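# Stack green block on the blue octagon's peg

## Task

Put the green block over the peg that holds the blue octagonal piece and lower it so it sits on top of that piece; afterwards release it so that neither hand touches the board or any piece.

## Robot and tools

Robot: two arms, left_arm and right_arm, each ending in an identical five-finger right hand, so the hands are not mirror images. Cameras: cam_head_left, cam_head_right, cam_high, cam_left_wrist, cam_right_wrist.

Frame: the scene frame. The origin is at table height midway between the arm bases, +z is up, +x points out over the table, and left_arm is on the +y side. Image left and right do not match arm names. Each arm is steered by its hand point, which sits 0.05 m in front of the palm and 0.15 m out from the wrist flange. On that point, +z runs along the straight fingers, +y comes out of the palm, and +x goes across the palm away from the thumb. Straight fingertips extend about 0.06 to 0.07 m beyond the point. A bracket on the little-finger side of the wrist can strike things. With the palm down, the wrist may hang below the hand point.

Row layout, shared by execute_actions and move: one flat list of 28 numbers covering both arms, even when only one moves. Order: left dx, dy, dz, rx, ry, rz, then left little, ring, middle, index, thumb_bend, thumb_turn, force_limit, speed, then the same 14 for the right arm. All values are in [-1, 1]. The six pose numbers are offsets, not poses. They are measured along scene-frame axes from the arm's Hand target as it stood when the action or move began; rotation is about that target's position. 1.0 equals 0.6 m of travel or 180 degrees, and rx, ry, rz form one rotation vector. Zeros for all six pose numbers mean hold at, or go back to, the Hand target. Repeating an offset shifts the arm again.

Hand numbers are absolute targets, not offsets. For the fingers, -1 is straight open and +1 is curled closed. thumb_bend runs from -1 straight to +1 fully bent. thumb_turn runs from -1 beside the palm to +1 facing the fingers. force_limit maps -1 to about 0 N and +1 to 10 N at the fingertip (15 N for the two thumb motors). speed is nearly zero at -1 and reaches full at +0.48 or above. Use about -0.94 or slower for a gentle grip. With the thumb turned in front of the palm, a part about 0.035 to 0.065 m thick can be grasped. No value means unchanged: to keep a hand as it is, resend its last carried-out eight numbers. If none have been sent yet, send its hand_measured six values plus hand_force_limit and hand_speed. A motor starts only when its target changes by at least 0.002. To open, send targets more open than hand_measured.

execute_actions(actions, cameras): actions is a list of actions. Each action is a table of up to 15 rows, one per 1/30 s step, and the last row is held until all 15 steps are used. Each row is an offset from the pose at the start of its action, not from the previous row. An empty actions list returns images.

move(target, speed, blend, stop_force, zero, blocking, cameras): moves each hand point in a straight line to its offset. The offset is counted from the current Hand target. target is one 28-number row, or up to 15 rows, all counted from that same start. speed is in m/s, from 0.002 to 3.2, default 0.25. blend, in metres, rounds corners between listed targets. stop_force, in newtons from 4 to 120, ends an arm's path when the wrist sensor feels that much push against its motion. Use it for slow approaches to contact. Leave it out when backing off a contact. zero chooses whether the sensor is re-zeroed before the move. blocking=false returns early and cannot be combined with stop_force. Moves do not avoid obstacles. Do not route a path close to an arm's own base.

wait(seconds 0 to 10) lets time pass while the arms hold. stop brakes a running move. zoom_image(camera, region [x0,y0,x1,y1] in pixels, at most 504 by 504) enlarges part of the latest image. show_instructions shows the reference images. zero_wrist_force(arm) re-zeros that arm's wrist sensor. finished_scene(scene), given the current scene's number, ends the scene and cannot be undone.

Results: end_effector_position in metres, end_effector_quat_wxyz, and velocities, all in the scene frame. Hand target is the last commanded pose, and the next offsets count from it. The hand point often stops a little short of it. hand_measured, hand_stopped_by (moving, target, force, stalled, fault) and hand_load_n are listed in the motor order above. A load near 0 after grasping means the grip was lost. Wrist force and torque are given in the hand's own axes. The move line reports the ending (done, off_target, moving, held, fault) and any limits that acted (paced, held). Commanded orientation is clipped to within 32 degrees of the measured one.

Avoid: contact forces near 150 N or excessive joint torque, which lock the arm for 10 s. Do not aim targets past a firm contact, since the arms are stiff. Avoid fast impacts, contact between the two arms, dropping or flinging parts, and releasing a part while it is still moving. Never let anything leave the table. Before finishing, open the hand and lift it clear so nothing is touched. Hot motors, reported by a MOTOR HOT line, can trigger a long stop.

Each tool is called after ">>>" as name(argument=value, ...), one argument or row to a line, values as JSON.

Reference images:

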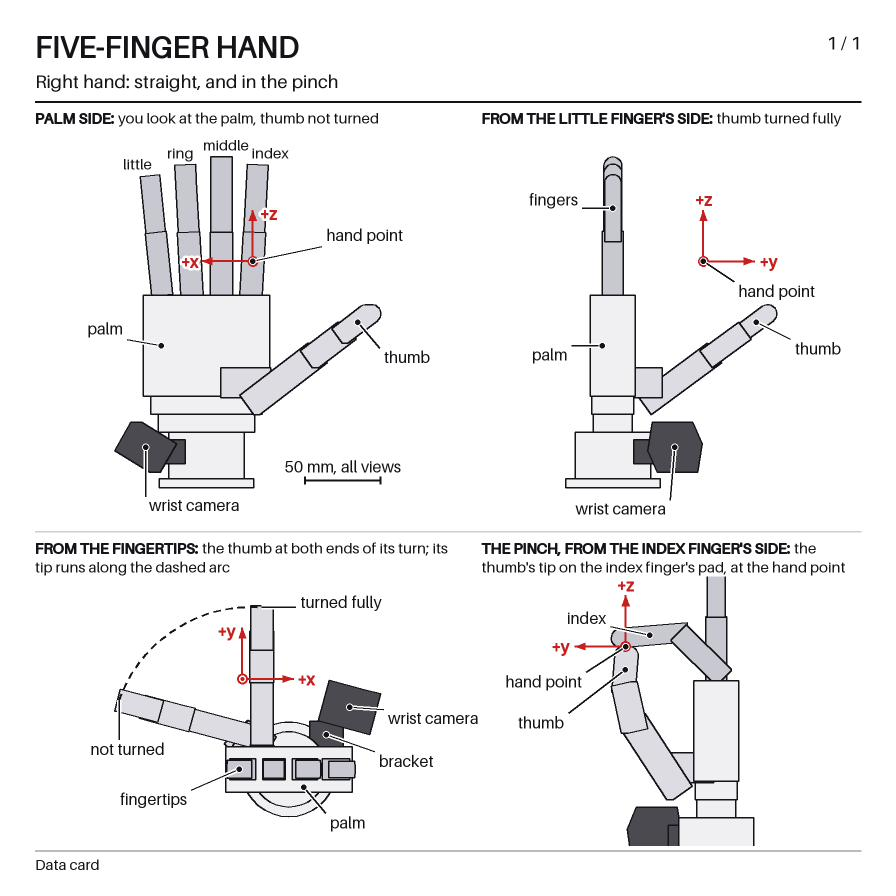

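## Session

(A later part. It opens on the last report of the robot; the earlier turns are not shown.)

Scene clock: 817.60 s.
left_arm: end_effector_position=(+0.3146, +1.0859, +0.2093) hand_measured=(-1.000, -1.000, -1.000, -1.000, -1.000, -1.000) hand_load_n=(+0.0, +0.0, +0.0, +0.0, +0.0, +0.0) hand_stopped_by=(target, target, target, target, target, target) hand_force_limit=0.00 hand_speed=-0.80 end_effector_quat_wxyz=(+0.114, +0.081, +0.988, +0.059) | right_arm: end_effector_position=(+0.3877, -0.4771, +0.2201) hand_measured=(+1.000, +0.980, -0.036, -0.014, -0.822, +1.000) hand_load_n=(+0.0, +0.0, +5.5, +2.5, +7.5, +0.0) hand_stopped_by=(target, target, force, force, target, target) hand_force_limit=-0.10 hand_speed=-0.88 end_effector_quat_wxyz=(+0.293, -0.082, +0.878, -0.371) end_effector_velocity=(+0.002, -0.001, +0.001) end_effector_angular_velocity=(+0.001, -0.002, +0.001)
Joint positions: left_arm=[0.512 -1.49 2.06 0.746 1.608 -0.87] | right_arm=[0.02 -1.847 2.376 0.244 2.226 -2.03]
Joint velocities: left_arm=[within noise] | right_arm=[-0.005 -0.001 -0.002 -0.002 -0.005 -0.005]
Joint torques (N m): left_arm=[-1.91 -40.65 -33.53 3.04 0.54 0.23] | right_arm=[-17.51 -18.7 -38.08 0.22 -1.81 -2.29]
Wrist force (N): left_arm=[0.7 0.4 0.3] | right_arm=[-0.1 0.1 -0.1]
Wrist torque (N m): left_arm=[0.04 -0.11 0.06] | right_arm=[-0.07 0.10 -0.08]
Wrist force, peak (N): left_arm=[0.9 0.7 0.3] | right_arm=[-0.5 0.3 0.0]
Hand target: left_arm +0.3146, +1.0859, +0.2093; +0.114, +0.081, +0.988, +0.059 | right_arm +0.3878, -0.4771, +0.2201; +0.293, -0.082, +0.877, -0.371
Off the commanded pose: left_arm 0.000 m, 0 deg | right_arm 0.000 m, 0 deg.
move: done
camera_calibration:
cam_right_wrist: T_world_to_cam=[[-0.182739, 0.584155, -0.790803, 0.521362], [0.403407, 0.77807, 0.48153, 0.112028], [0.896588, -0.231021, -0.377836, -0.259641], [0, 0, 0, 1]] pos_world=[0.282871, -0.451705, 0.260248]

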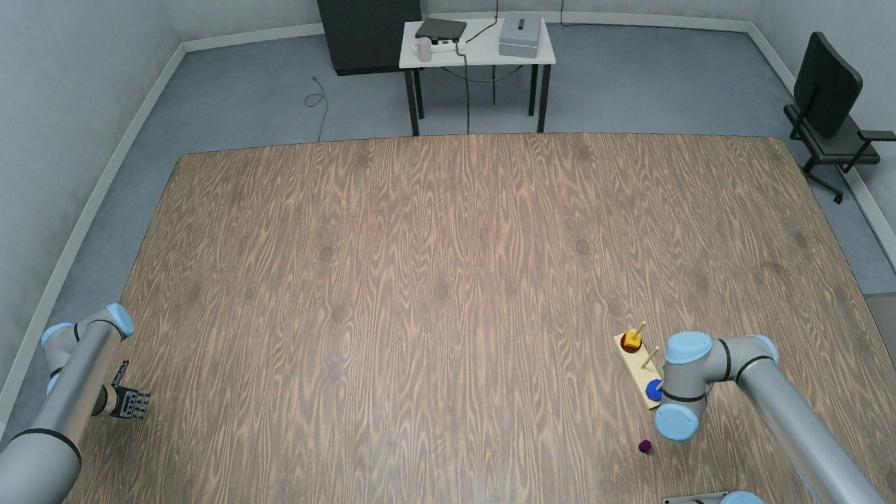

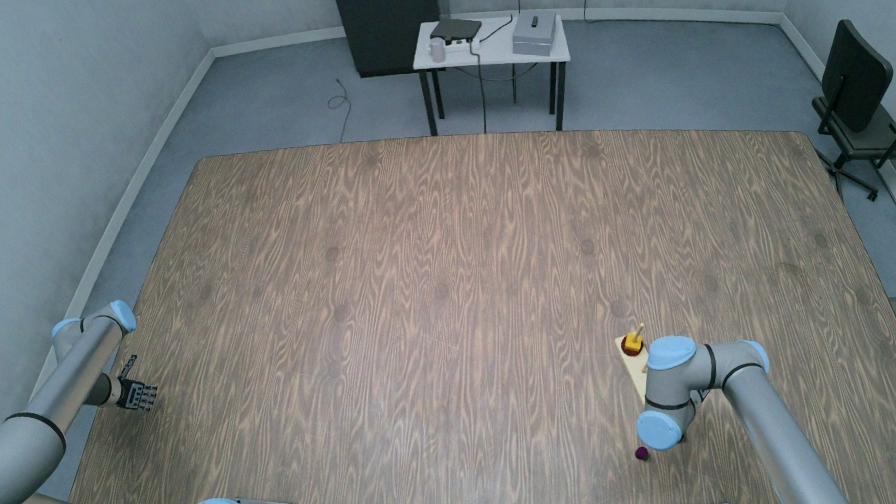

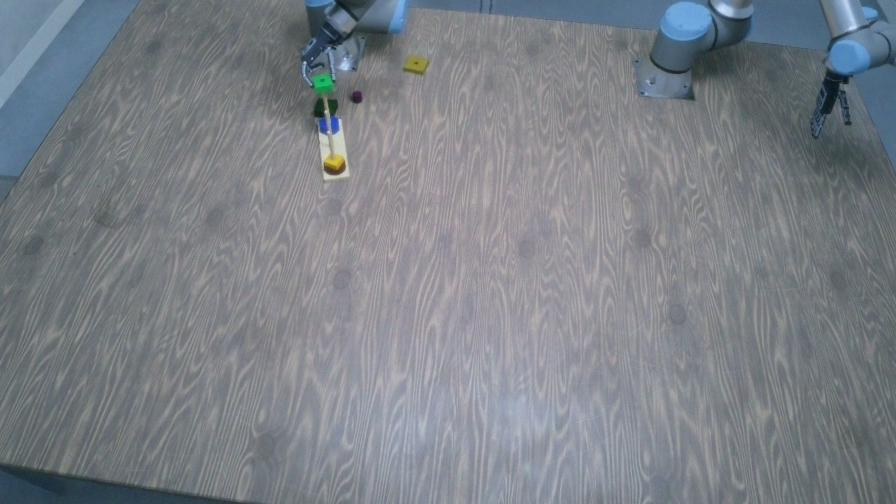

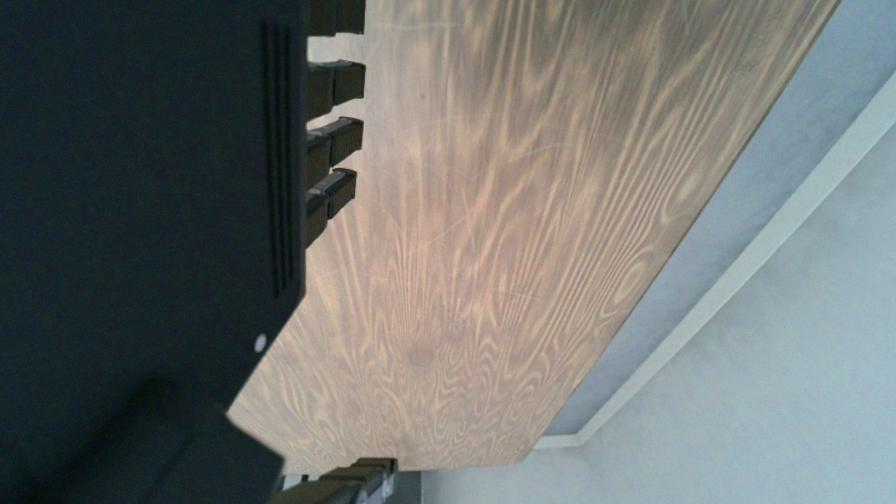

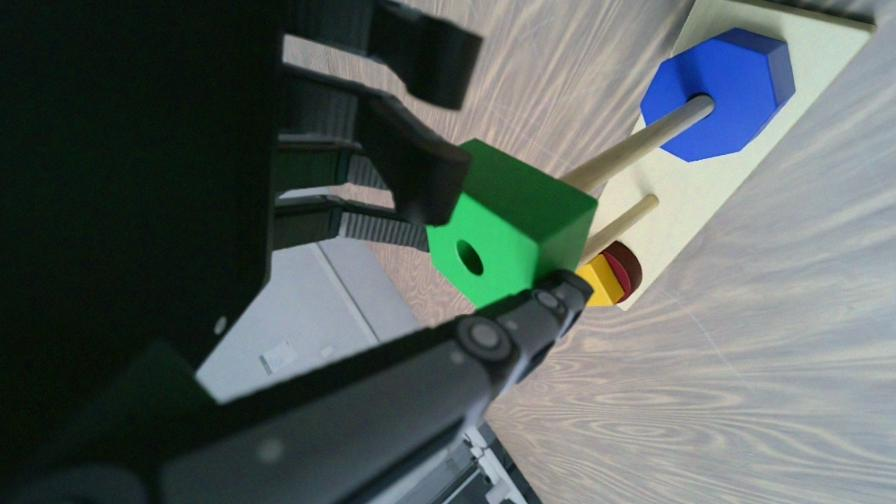

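>>> move(
  target=[0,0,0,0,0,0,-1,-1,-1,-1,-1,-1,0,-0.8,0,-0.0025,-0.0333,0,0,0,1,0.98,0.5,0.5,-0.82,1,-0.1,-0.88],
  speed=0.05,
  stop_force=5,
  cameras=["cam_high","cam_right_wrist"],
)

>>> zoom_image(
  camera="cam_high",
  region=[305, 70, 345, 110],
)

>>> zoom_image(
  camera="cam_right_wrist",
  region=[500, 70, 700, 270],
)

Scene clock: 918.17 s.
left_arm: end_effector_position=(+0.3146, +1.0859, +0.2093) hand_measured=(-1.000, -1.000, -1.000, -1.000, -1.000, -1.000) hand_load_n=(+0.0, +0.0, +0.0, +0.0, +0.0, +0.0) hand_stopped_by=(target, target, target, target, target, target) hand_force_limit=0.00 hand_speed=-0.80 end_effector_quat_wxyz=(+0.114, +0.081, +0.988, +0.059) | right_arm: end_effector_position=(+0.3878, -0.4786, +0.2001) hand_measured=(+1.000, +0.980, -0.036, -0.014, -0.822, +1.000) hand_load_n=(+0.0, +0.0, +6.0, +2.5, +7.5, +0.0) hand_stopped_by=(target, target, force, force, target, target) hand_force_limit=-0.10 hand_speed=-0.88 end_effector_quat_wxyz=(+0.293, -0.082, +0.877, -0.371)
Joint positions: left_arm=[0.512 -1.49 2.06 0.746 1.608 -0.87] | right_arm=[0.013 -1.826 2.402 0.193 2.221 -2.035]
Joint torques (N m): left_arm=[-1.61 -42.59 -33.87 2.85 0.57 0.22] | right_arm=[10.74 -24.37 -41.25 1.32 3.09 2.27]
Wrist force (N): left_arm=[0.2 0.2 -0.2] | right_arm=[-0.3 0.1 0.0]
Wrist torque (N m): left_arm=[0.04 -0.04 0.03] | right_arm=[-0.08 0.11 0.16]
Wrist force, peak (N): left_arm=[1.1 0.5 0.1] | right_arm=[-0.8 -0.1 0.1]
Hand target: left_arm +0.3146, +1.0859, +0.2093; +0.114, +0.081, +0.988, +0.059 | right_arm +0.3878, -0.4786, +0.2001; +0.293, -0.082, +0.877, -0.371
Off the commanded pose: left_arm 0.000 m, 0 deg | right_arm 0.000 m, 0 deg.
move: done
camera_calibration:
cam_right_wrist: T_world_to_cam=[[-0.182696, 0.584197, -0.790782, 0.506424], [0.403306, 0.778063, 0.481625, 0.122829], [0.896642, -0.230936, -0.377759, -0.26754], [0, 0, 0, 1]] pos_world=[0.282872, -0.453205, 0.240247]
Images, in order (width x height): cam_high 896x504, cam_right_wrist 896x504.

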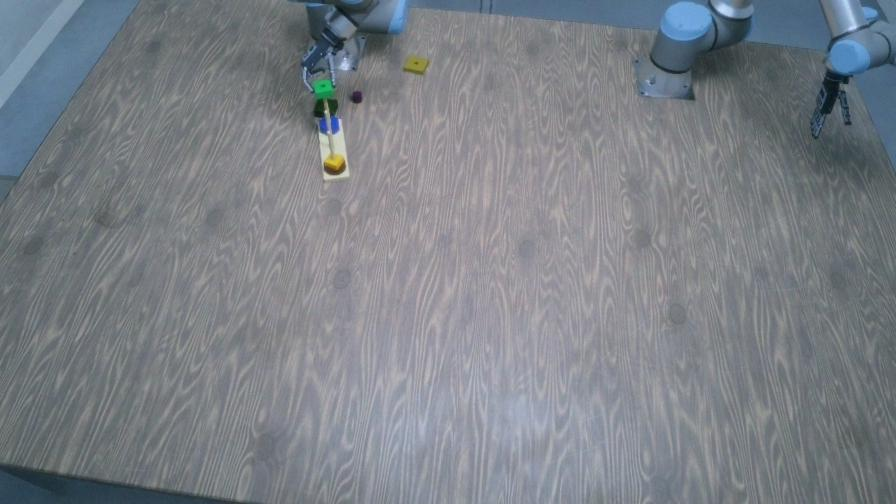

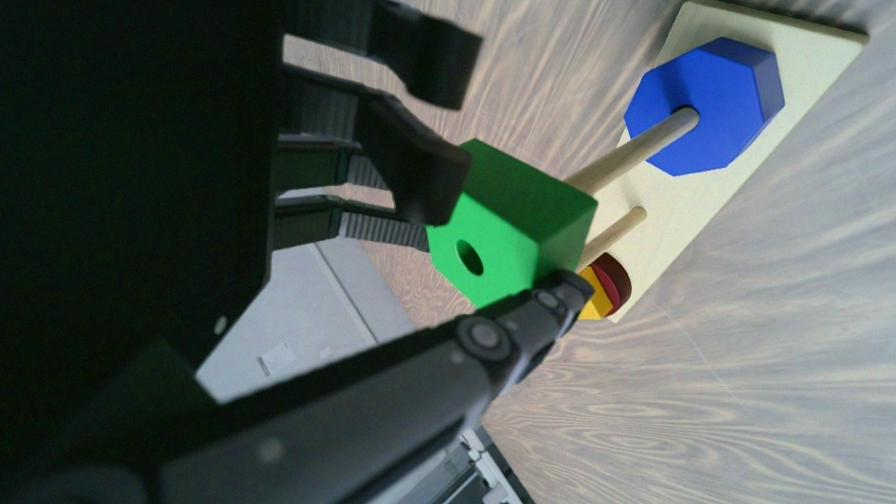

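Scaled by 12.600 from the camera's 896x504 image, which has a finer 1280x720 frame.

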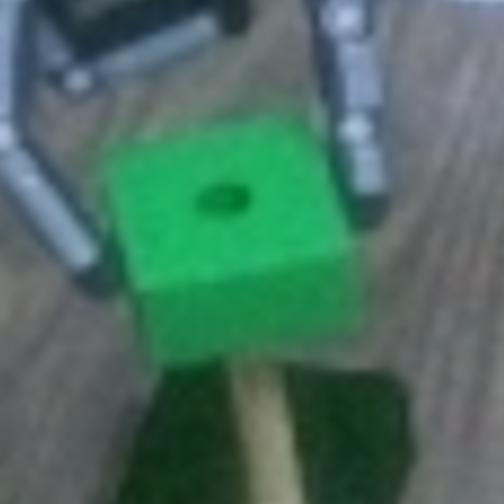

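Scaled by 2.520 from the camera's 896x504 image, which has a finer 1280x720 frame.

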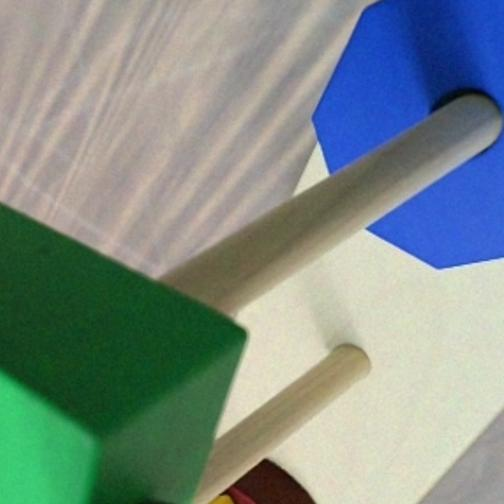

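>>> move(
  target=[0,0,0,0,0,0,-1,-1,-1,-1,-1,-1,0,-0.8,0,0,-0.03,0,0,0,1,0.98,0.5,0.5,-0.82,1,-0.1,-0.88],
  speed=0.02,
  stop_force=4,
  cameras=["cam_high","cam_right_wrist"],
)

>>> zoom_image(
  camera="cam_high",
  region=[305, 70, 345, 110],
)

>>> zoom_image(
  camera="cam_right_wrist",
  region=[400, 120, 640, 340],
)

Scene clock: 937.30 s.
left_arm: end_effector_position=(+0.3146, +1.0859, +0.2093) hand_measured=(-1.000, -1.000, -1.000, -1.000, -1.000, -1.000) hand_load_n=(+0.0, +0.0, +0.0, +0.0, +0.0, +0.0) hand_stopped_by=(target, target, target, target, target, target) hand_force_limit=0.00 hand_speed=-0.80 end_effector_quat_wxyz=(+0.114, +0.081, +0.988, +0.059) | right_arm: end_effector_position=(+0.3878, -0.4786, +0.1821) hand_measured=(+1.000, +0.980, -0.036, -0.014, -0.822, +1.000) hand_load_n=(+0.0, +0.0, +6.0, +2.5, +8.0, +0.0) hand_stopped_by=(target, target, force, force, target, target) hand_force_limit=-0.10 hand_speed=-0.88 end_effector_quat_wxyz=(+0.293, -0.082, +0.877, -0.371)
Joint positions: left_arm=[0.512 -1.49 2.06 0.746 1.608 -0.87] | right_arm=[0.013 -1.801 2.423 0.147 2.221 -2.035]
Joint torques (N m): left_arm=[-2.31 -40.84 -33.62 3.19 0.44 0.34] | right_arm=[10.62 -26.94 -40.32 3.21 2.52 0.16]
Wrist force (N): left_arm=[0.6 0.2 0.4] | right_arm=[0.3 0.2 -0.5]
Wrist torque (N m): left_arm=[0.00 -0.10 0.05] | right_arm=[-0.10 0.12 0.15]
Wrist force, peak (N): left_arm=[1.0 0.4 0.4] | right_arm=[-0.6 -0.6 -0.2]
Hand target: left_arm +0.3146, +1.0859, +0.2093; +0.114, +0.081, +0.988, +0.059 | right_arm +0.3878, -0.4786, +0.1821; +0.293, -0.082, +0.877, -0.371
Off the commanded pose: left_arm 0.000 m, 0 deg | right_arm 0.000 m, 0 deg.
move: done
camera_calibration:
cam_right_wrist: T_world_to_cam=[[-0.182696, 0.584197, -0.790782, 0.49219], [0.403306, 0.778063, 0.481625, 0.131498], [0.896642, -0.230936, -0.377759, -0.27434], [0, 0, 0, 1]] pos_world=[0.282872, -0.453205, 0.222247]
Images, in order (width x height): cam_high 896x504, cam_right_wrist 896x504.

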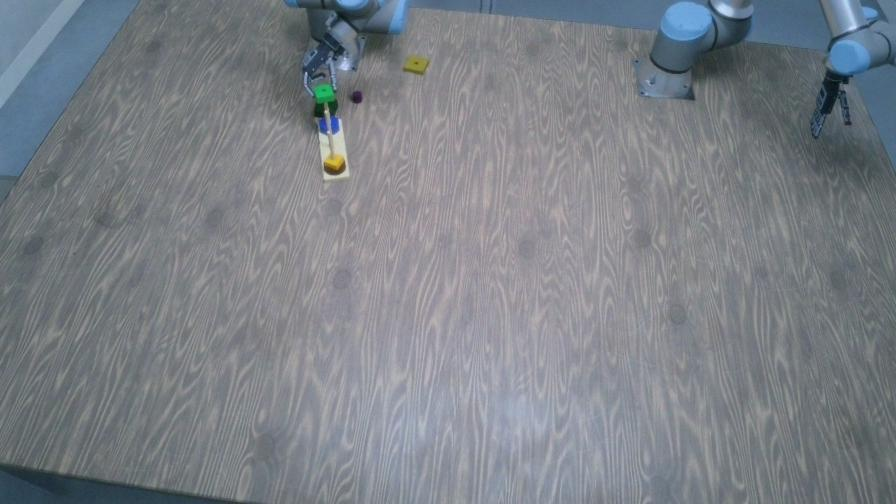

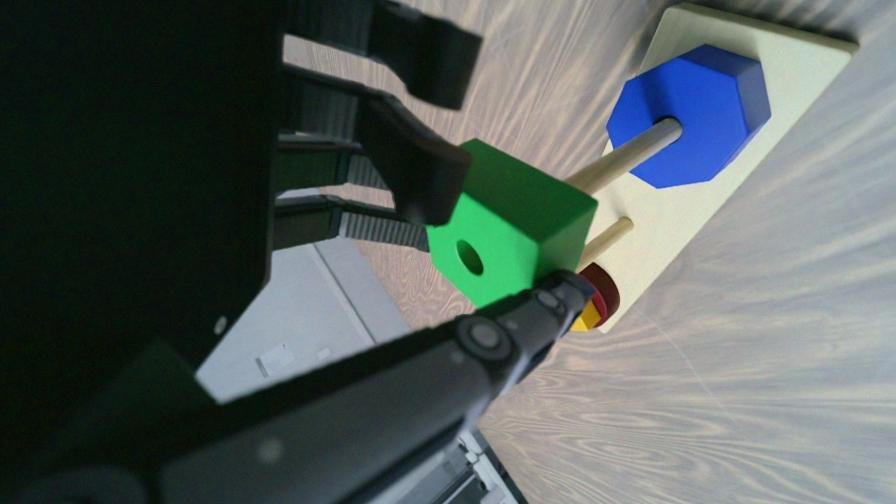

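Scaled by 12.600 from the camera's 896x504 image, which has a finer 1280x720 frame.

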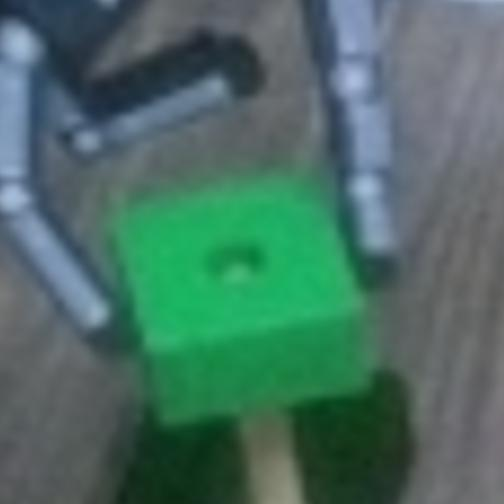

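Scaled by 2.100 from the camera's 896x504 image, which has a finer 1280x720 frame.

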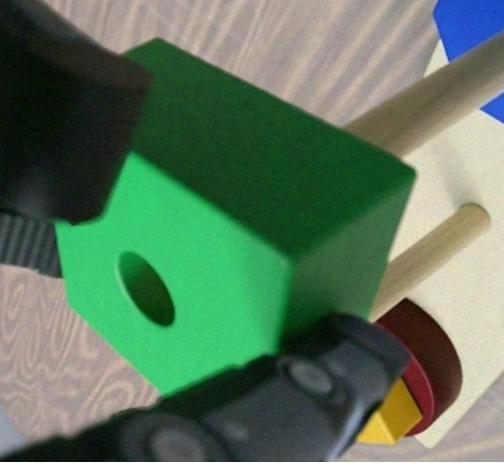

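>>> move(
  target=[0,0,0,0,0,0,-1,-1,-1,-1,-1,-1,0,-0.8,0,0,-0.05,0,0,0,1,0.98,0.5,0.5,-0.82,1,-0.1,-0.88],
  speed=0.03,
  stop_force=4,
  cameras=["cam_high","cam_right_wrist"],
)

>>> zoom_image(
  camera="cam_high",
  region=[305, 70, 345, 110],
)

>>> zoom_image(
  camera="cam_right_wrist",
  region=[400, 120, 640, 340],
)

Scene clock: 957.20 s.
left_arm: end_effector_position=(+0.3146, +1.0859, +0.2093) hand_measured=(-1.000, -1.000, -1.000, -1.000, -1.000, -1.000) hand_load_n=(+0.0, +0.0, +0.0, +0.0, +0.0, +0.0) hand_stopped_by=(target, target, target, target, target, target) hand_force_limit=0.00 hand_speed=-0.80 end_effector_quat_wxyz=(+0.114, +0.081, +0.988, +0.059) | right_arm: end_effector_position=(+0.3878, -0.4786, +0.1521) hand_measured=(+1.000, +0.980, -0.036, -0.014, -0.822, +1.000) hand_load_n=(+0.0, +0.0, +6.0, +2.5, +8.0, +0.0) hand_stopped_by=(target, target, force, force, target, target) hand_force_limit=-0.10 hand_speed=-0.88 end_effector_quat_wxyz=(+0.293, -0.082, +0.878, -0.371)
Joint positions: left_arm=[0.512 -1.49 2.06 0.746 1.608 -0.87] | right_arm=[0.013 -1.754 2.456 0.067 2.221 -2.035]
Joint torques (N m): left_arm=[-3.28 -42.32 -33.74 3.15 0.08 0.15] | right_arm=[10.01 -26.51 -37.51 1.69 1.4 0.96]
Wrist force (N): left_arm=[0.8 0.5 0.1] | right_arm=[-0.2 0.4 -0.1]
Wrist torque (N m): left_arm=[0.06 -0.13 0.07] | right_arm=[-0.01 0.14 0.13]
Wrist force, peak (N): left_arm=[1.1 0.3 0.1] | right_arm=[-0.1 -0.1 -1.0]
Hand target: left_arm +0.3146, +1.0859, +0.2093; +0.114, +0.081, +0.988, +0.059 | right_arm +0.3878, -0.4786, +0.1521; +0.293, -0.082, +0.877, -0.371
Off the commanded pose: left_arm 0.000 m, 0 deg | right_arm 0.000 m, 0 deg.
move: done
camera_calibration:
cam_right_wrist: T_world_to_cam=[[-0.182696, 0.584197, -0.790782, 0.468466], [0.403306, 0.778063, 0.481625, 0.145947], [0.896642, -0.230936, -0.377759, -0.285673], [0, 0, 0, 1]] pos_world=[0.282872, -0.453205, 0.192247]
Images, in order (width x height): cam_high 896x504, cam_right_wrist 896x504.

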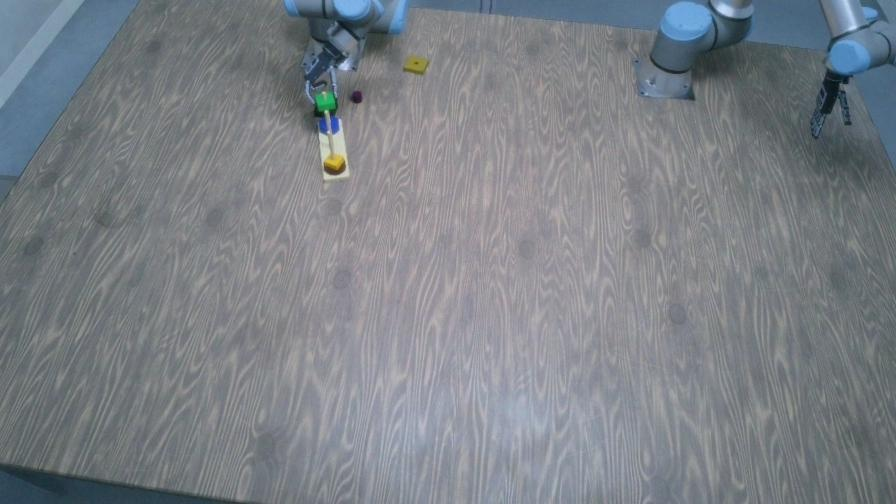

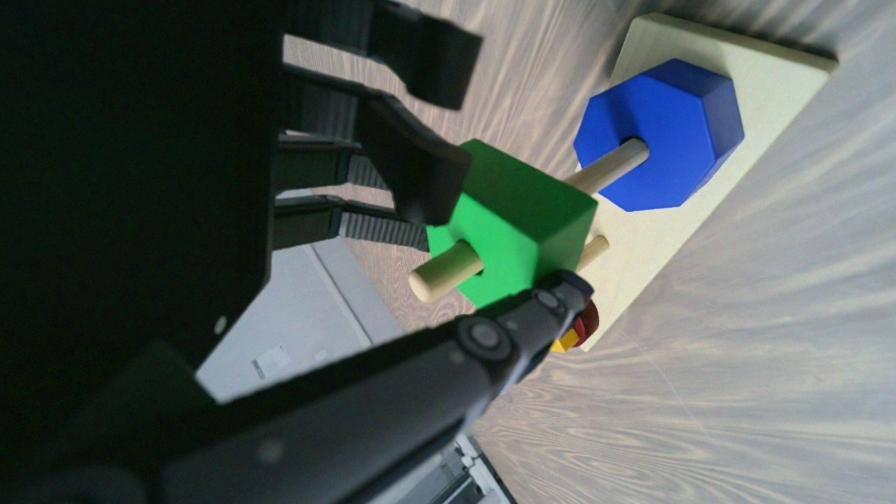

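Scaled by 12.600 from the camera's 896x504 image, which has a finer 1280x720 frame.

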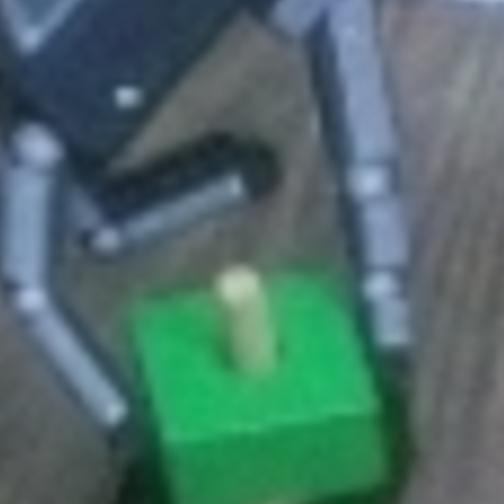

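Scaled by 2.100 from the camera's 896x504 image, which has a finer 1280x720 frame.

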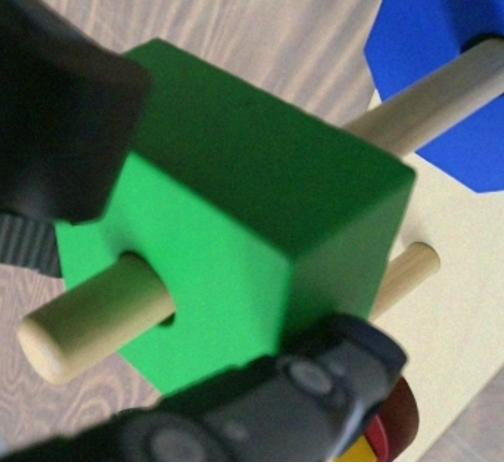

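>>> move(
  target=[0,0,0,0,0,0,-1,-1,-1,-1,-1,-1,0,-0.8,0,0,-0.0867,0,0,0,1,0.98,0.5,0.5,-0.82,1,-0.1,-0.88],
  speed=0.04,
  stop_force=4,
  cameras=["cam_high","cam_right_wrist"],
)

>>> zoom_image(
  camera="cam_high",
  region=[295, 70, 355, 130],
)

>>> zoom_image(
  camera="cam_right_wrist",
  region=[280, 20, 680, 360],
)

Scene clock: 970.97 s.
left_arm: end_effector_position=(+0.3146, +1.0859, +0.2093) hand_measured=(-1.000, -1.000, -1.000, -1.000, -1.000, -1.000) hand_load_n=(+0.0, +0.0, +0.0, +0.0, +0.0, +0.0) hand_stopped_by=(target, target, target, target, target, target) hand_force_limit=0.00 hand_speed=-0.80 end_effector_quat_wxyz=(+0.114, +0.081, +0.988, +0.059) | right_arm: end_effector_position=(+0.3878, -0.4786, +0.1001) hand_measured=(+1.000, +0.980, -0.036, -0.014, -0.822, +1.000) hand_load_n=(+0.0, +0.0, +6.0, +3.0, +7.5, +0.0) hand_stopped_by=(target, target, force, force, target, target) hand_force_limit=-0.10 hand_speed=-0.88 end_effector_quat_wxyz=(+0.293, -0.082, +0.878, -0.371)
Joint positions: left_arm=[0.512 -1.49 2.06 0.746 1.608 -0.87] | right_arm=[0.013 -1.657 2.506 -0.08 2.221 -2.035]
Joint torques (N m): left_arm=[-2.12 -40.91 -33.59 2.91 0.3 0.07] | right_arm=[8.2 -31.01 -33.61 1.1 0.62 -1.68]
Wrist force (N): left_arm=[0.3 0.4 0.0] | right_arm=[-0.3 0.5 0.0]
Wrist torque (N m): left_arm=[0.06 -0.05 0.05] | right_arm=[-0.02 0.11 0.15]
Wrist force, peak (N): left_arm=[0.6 0.8 -0.1] | right_arm=[0.1 1.0 0.4]
Hand target: left_arm +0.3146, +1.0859, +0.2093; +0.114, +0.081, +0.988, +0.059 | right_arm +0.3878, -0.4786, +0.1001; +0.293, -0.082, +0.877, -0.371
Off the commanded pose: left_arm 0.000 m, 0 deg | right_arm 0.000 m, 0 deg.
move: done
camera_calibration:
cam_right_wrist: T_world_to_cam=[[-0.182696, 0.584197, -0.790782, 0.427346], [0.403306, 0.778063, 0.481625, 0.170991], [0.896642, -0.230936, -0.377759, -0.305316], [0, 0, 0, 1]] pos_world=[0.282872, -0.453205, 0.140247]
Images, in order (width x height): cam_high 896x504, cam_right_wrist 896x504.

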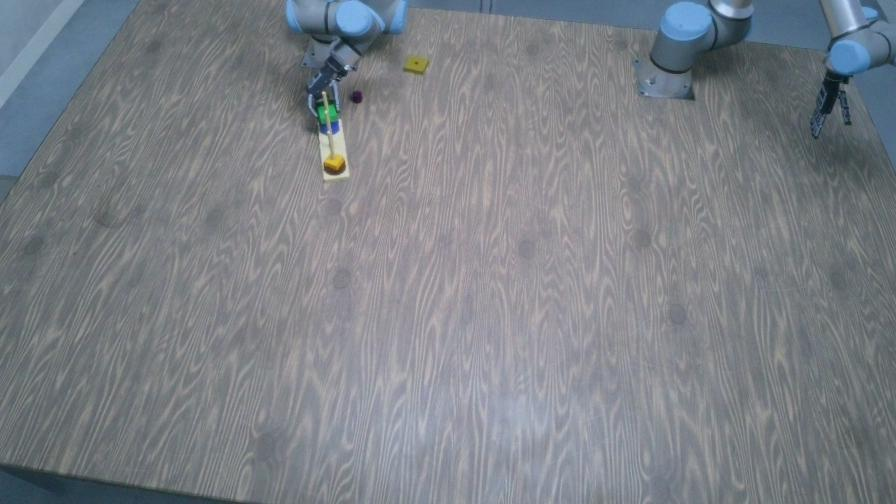

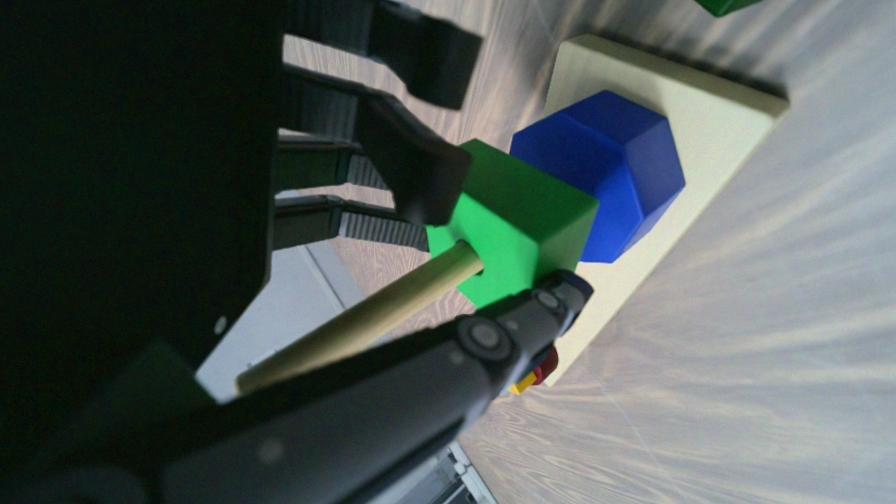

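Scaled by 8.400 from the camera's 896x504 image, which has a finer 1280x720 frame.

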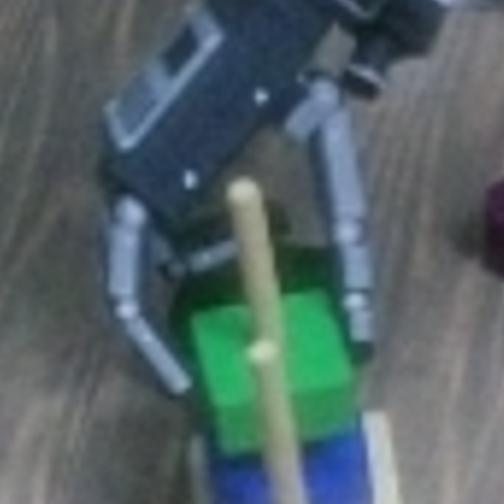

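Scaled by 1.260 from the camera's 896x504 image, which has a finer 1280x720 frame.

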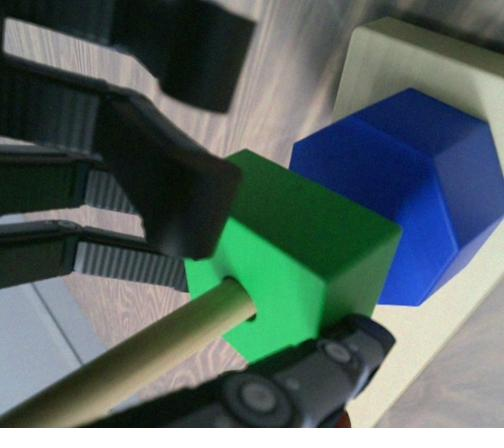

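>>> move(
  target=[0,0,0,0,0,0,-1,-1,-1,-1,-1,-1,0,-0.8,0,0,-0.06,0,0,0,1,0.98,0.5,0.5,-0.82,1,-0.1,-0.88],
  speed=0.02,
  stop_force=4,
  cameras=["cam_high","cam_right_wrist"],
)

>>> zoom_image(
  camera="cam_high",
  region=[295, 70, 355, 130],
)

>>> zoom_image(
  camera="cam_right_wrist",
  region=[280, 20, 680, 360],
)

Scene clock: 988.27 s.
left_arm: end_effector_position=(+0.3146, +1.0859, +0.2093) hand_measured=(-1.000, -1.000, -1.000, -1.000, -1.000, -1.000) hand_load_n=(+0.0, +0.0, +0.0, +0.0, +0.0, +0.0) hand_stopped_by=(target, target, target, target, target, target) hand_force_limit=0.00 hand_speed=-0.80 end_effector_quat_wxyz=(+0.114, +0.081, +0.988, +0.059) | right_arm: end_effector_position=(+0.3878, -0.4786, +0.0778) hand_measured=(+1.000, +0.980, -0.036, -0.014, -0.822, +1.000) hand_load_n=(+0.0, +0.0, +5.0, +3.0, +8.0, +0.0) hand_stopped_by=(target, target, force, force, target, target) hand_force_limit=-0.10 hand_speed=-0.88 end_effector_quat_wxyz=(+0.293, -0.082, +0.878, -0.371)
Joint positions: left_arm=[0.512 -1.49 2.06 0.746 1.608 -0.87] | right_arm=[0.013 -1.609 2.525 -0.146 2.221 -2.035]
Joint torques (N m): left_arm=[-1.79 -40.22 -33.89 2.94 0.56 0.22] | right_arm=[5.05 -15.86 -31.74 0.36 1.58 0.21]
Wrist force (N): left_arm=[0.5 0.6 -0.1] | right_arm=[-0.6 0.3 -0.1]
Wrist torque (N m): left_arm=[0.09 -0.07 0.05] | right_arm=[-0.03 0.16 0.11]
Wrist force, peak (N): left_arm=[1.1 0.6 0.2] | right_arm=[-3.5 -5.8 -2.8]
Hand target: left_arm +0.3146, +1.0859, +0.2093; +0.114, +0.081, +0.988, +0.059 | right_arm +0.3878, -0.4786, +0.0778; +0.293, -0.082, +0.878, -0.371 (not the last commanded pose)
Off the commanded pose: left_arm 0.000 m, 0 deg | right_arm 0.014 m, 0 deg.
move: contact (right_arm)
camera_calibration:
cam_right_wrist: T_world_to_cam=[[-0.182696, 0.584197, -0.790782, 0.409711], [0.403306, 0.778063, 0.481625, 0.181732], [0.896642, -0.230936, -0.377759, -0.31374], [0, 0, 0, 1]] pos_world=[0.282872, -0.453205, 0.117947]
Images, in order (width x height): cam_high 896x504, cam_right_wrist 896x504.

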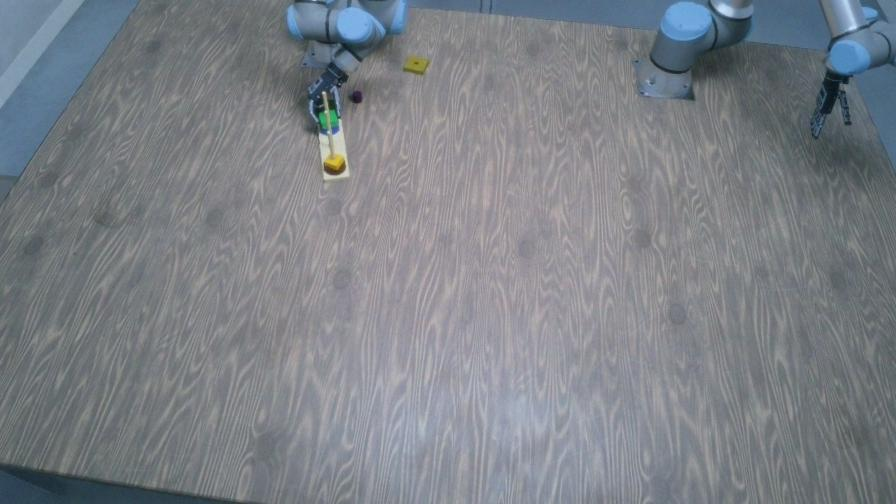

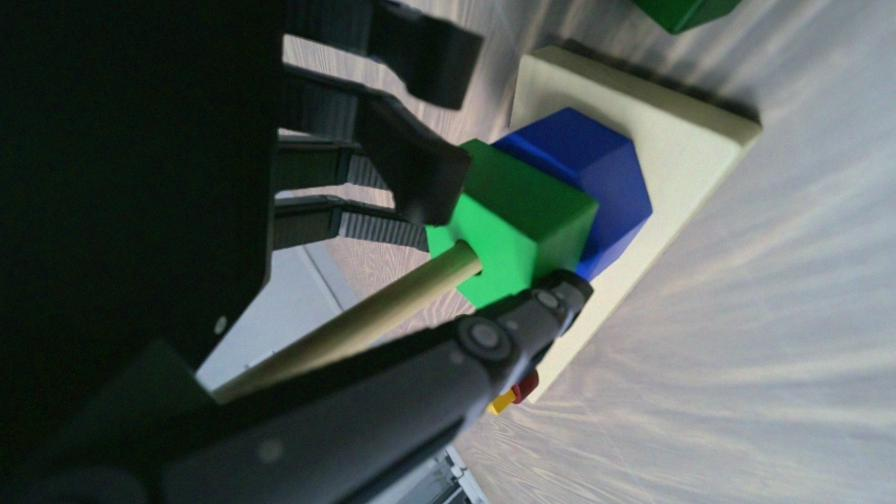

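Scaled by 8.400 from the camera's 896x504 image, which has a finer 1280x720 frame.

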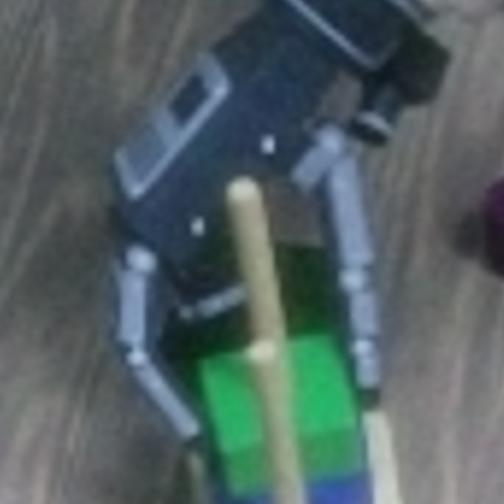

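Scaled by 1.260 from the camera's 896x504 image, which has a finer 1280x720 frame.

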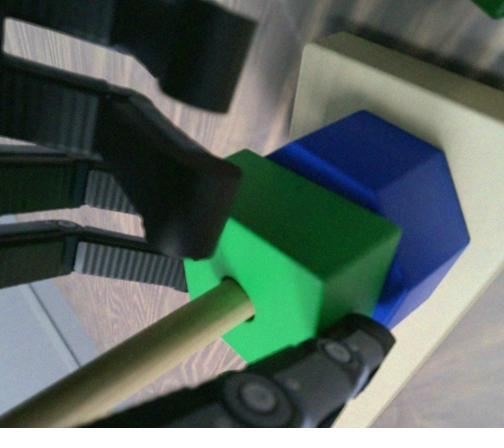

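>>> move(
  target=[
    [0,0,0,0,0,0,-1,-1,-1,-1,-1,-1,0,-0.8,0,0,0,0,0,0,1,0.98,-0.16,-0.16,-0.9,1,-0.1,-0.7],
    [0,0,0,0,0,0,-1,-1,-1,-1,-1,-1,0,-0.8,0,0,0.006,0,0,0,1,0.98,-0.35,-0.35,-1,1,-0.1,-0.6],
  ],
  speed=0.03,
  cameras=["cam_high","cam_right_wrist"],
)

>>> zoom_image(
  camera="cam_right_wrist",
  region=[280, 20, 680, 360],
)

>>> zoom_image(
  camera="cam_high",
  region=[295, 70, 355, 130],
)

Scene clock: 1012.40 s.
left_arm: end_effector_position=(+0.3146, +1.0859, +0.2093) hand_measured=(-1.000, -1.000, -1.000, -1.000, -1.000, -1.000) hand_load_n=(+0.0, +0.0, +0.0, +0.0, +0.0, +0.0) hand_stopped_by=(target, target, target, target, target, target) hand_force_limit=0.00 hand_speed=-0.80 end_effector_quat_wxyz=(+0.114, +0.081, +0.988, +0.059) | right_arm: end_effector_position=(+0.3878, -0.4786, +0.0814) hand_measured=(+1.000, +0.980, -0.350, -0.350, -1.000, +1.000) hand_load_n=(+0.0, +0.0, +0.0, +0.0, +0.0, +0.0) hand_stopped_by=(target, target, target, target, target, target) hand_force_limit=-0.10 hand_speed=-0.60 end_effector_quat_wxyz=(+0.293, -0.082, +0.877, -0.371)
Joint positions: left_arm=[0.512 -1.49 2.06 0.746 1.608 -0.87] | right_arm=[0.013 -1.617 2.522 -0.135 2.221 -2.035]
Joint torques (N m): left_arm=[-1.82 -42.11 -33.94 3.06 0.52 0.23] | right_arm=[5.72 -1.31 -18.38 0.47 2.02 -0.26]
Wrist force (N): left_arm=[0.8 0.4 -0.1] | right_arm=[-0.5 0.0 -0.3]
Wrist torque (N m): left_arm=[0.06 -0.13 0.06] | right_arm=[-0.04 0.10 0.13]
Wrist force, peak (N): left_arm=[1.0 0.6 0.1] | right_arm=[-0.5 0.8 -0.1]
Hand target: left_arm +0.3146, +1.0859, +0.2093; +0.114, +0.081, +0.988, +0.059 | right_arm +0.3878, -0.4786, +0.0814; +0.293, -0.082, +0.878, -0.371
Off the commanded pose: left_arm 0.000 m, 0 deg | right_arm 0.000 m, 0 deg.
move: done
camera_calibration:
cam_right_wrist: T_world_to_cam=[[-0.182679, 0.584193, -0.790789, 0.41257], [0.403269, 0.778073, 0.48164, 0.17997], [0.896662, -0.230915, -0.377724, -0.31247], [0, 0, 0, 1]] pos_world=[0.282972, -0.453205, 0.121547]
Images, in order (width x height): cam_high 896x504, cam_right_wrist 896x504.

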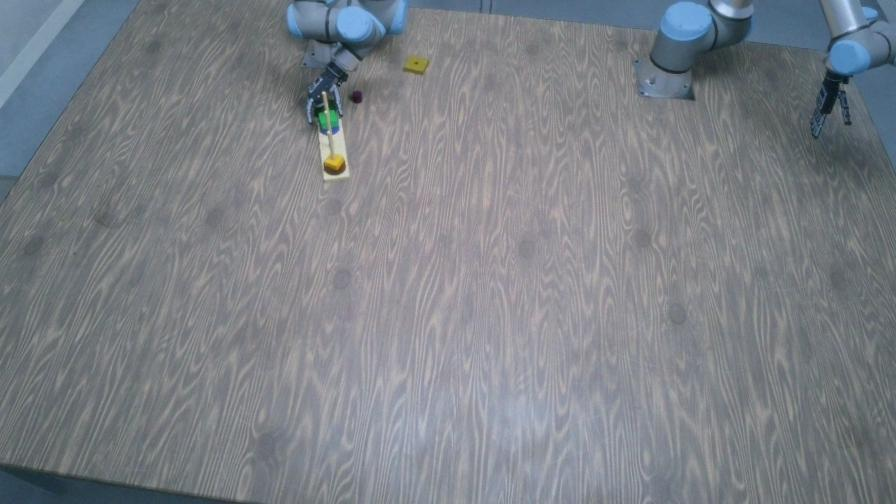

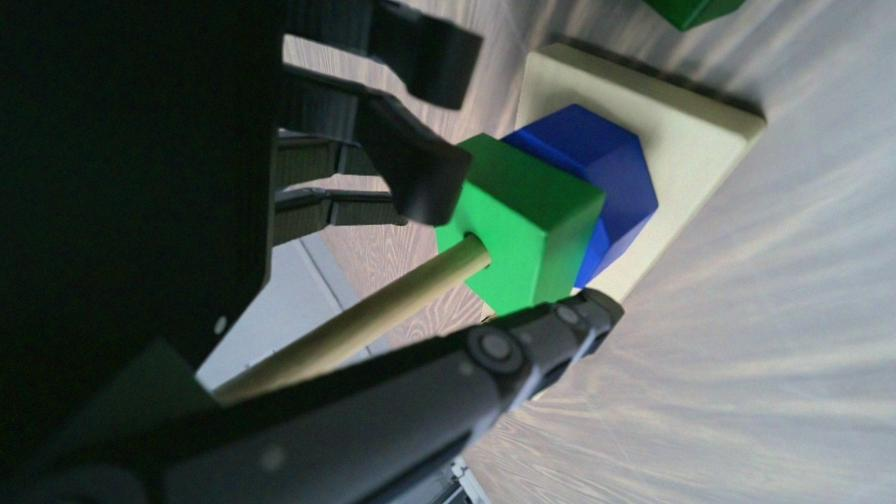

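Scaled by 1.260 from the camera's 896x504 image, which has a finer 1280x720 frame.

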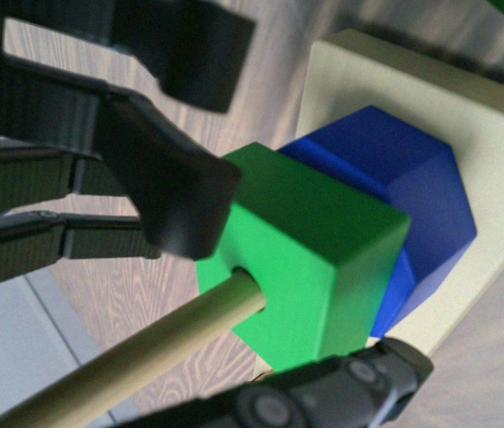

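Scaled by 8.400 from the camera's 896x504 image, which has a finer 1280x720 frame.

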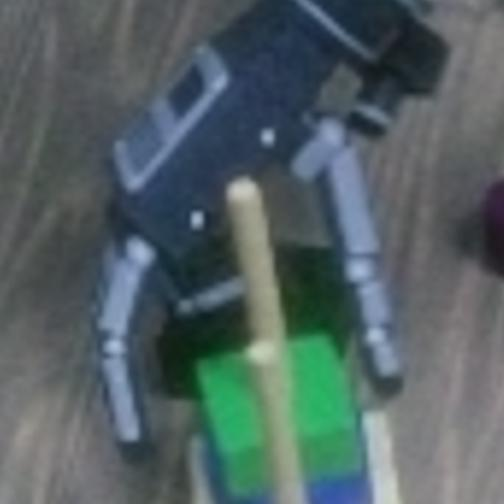

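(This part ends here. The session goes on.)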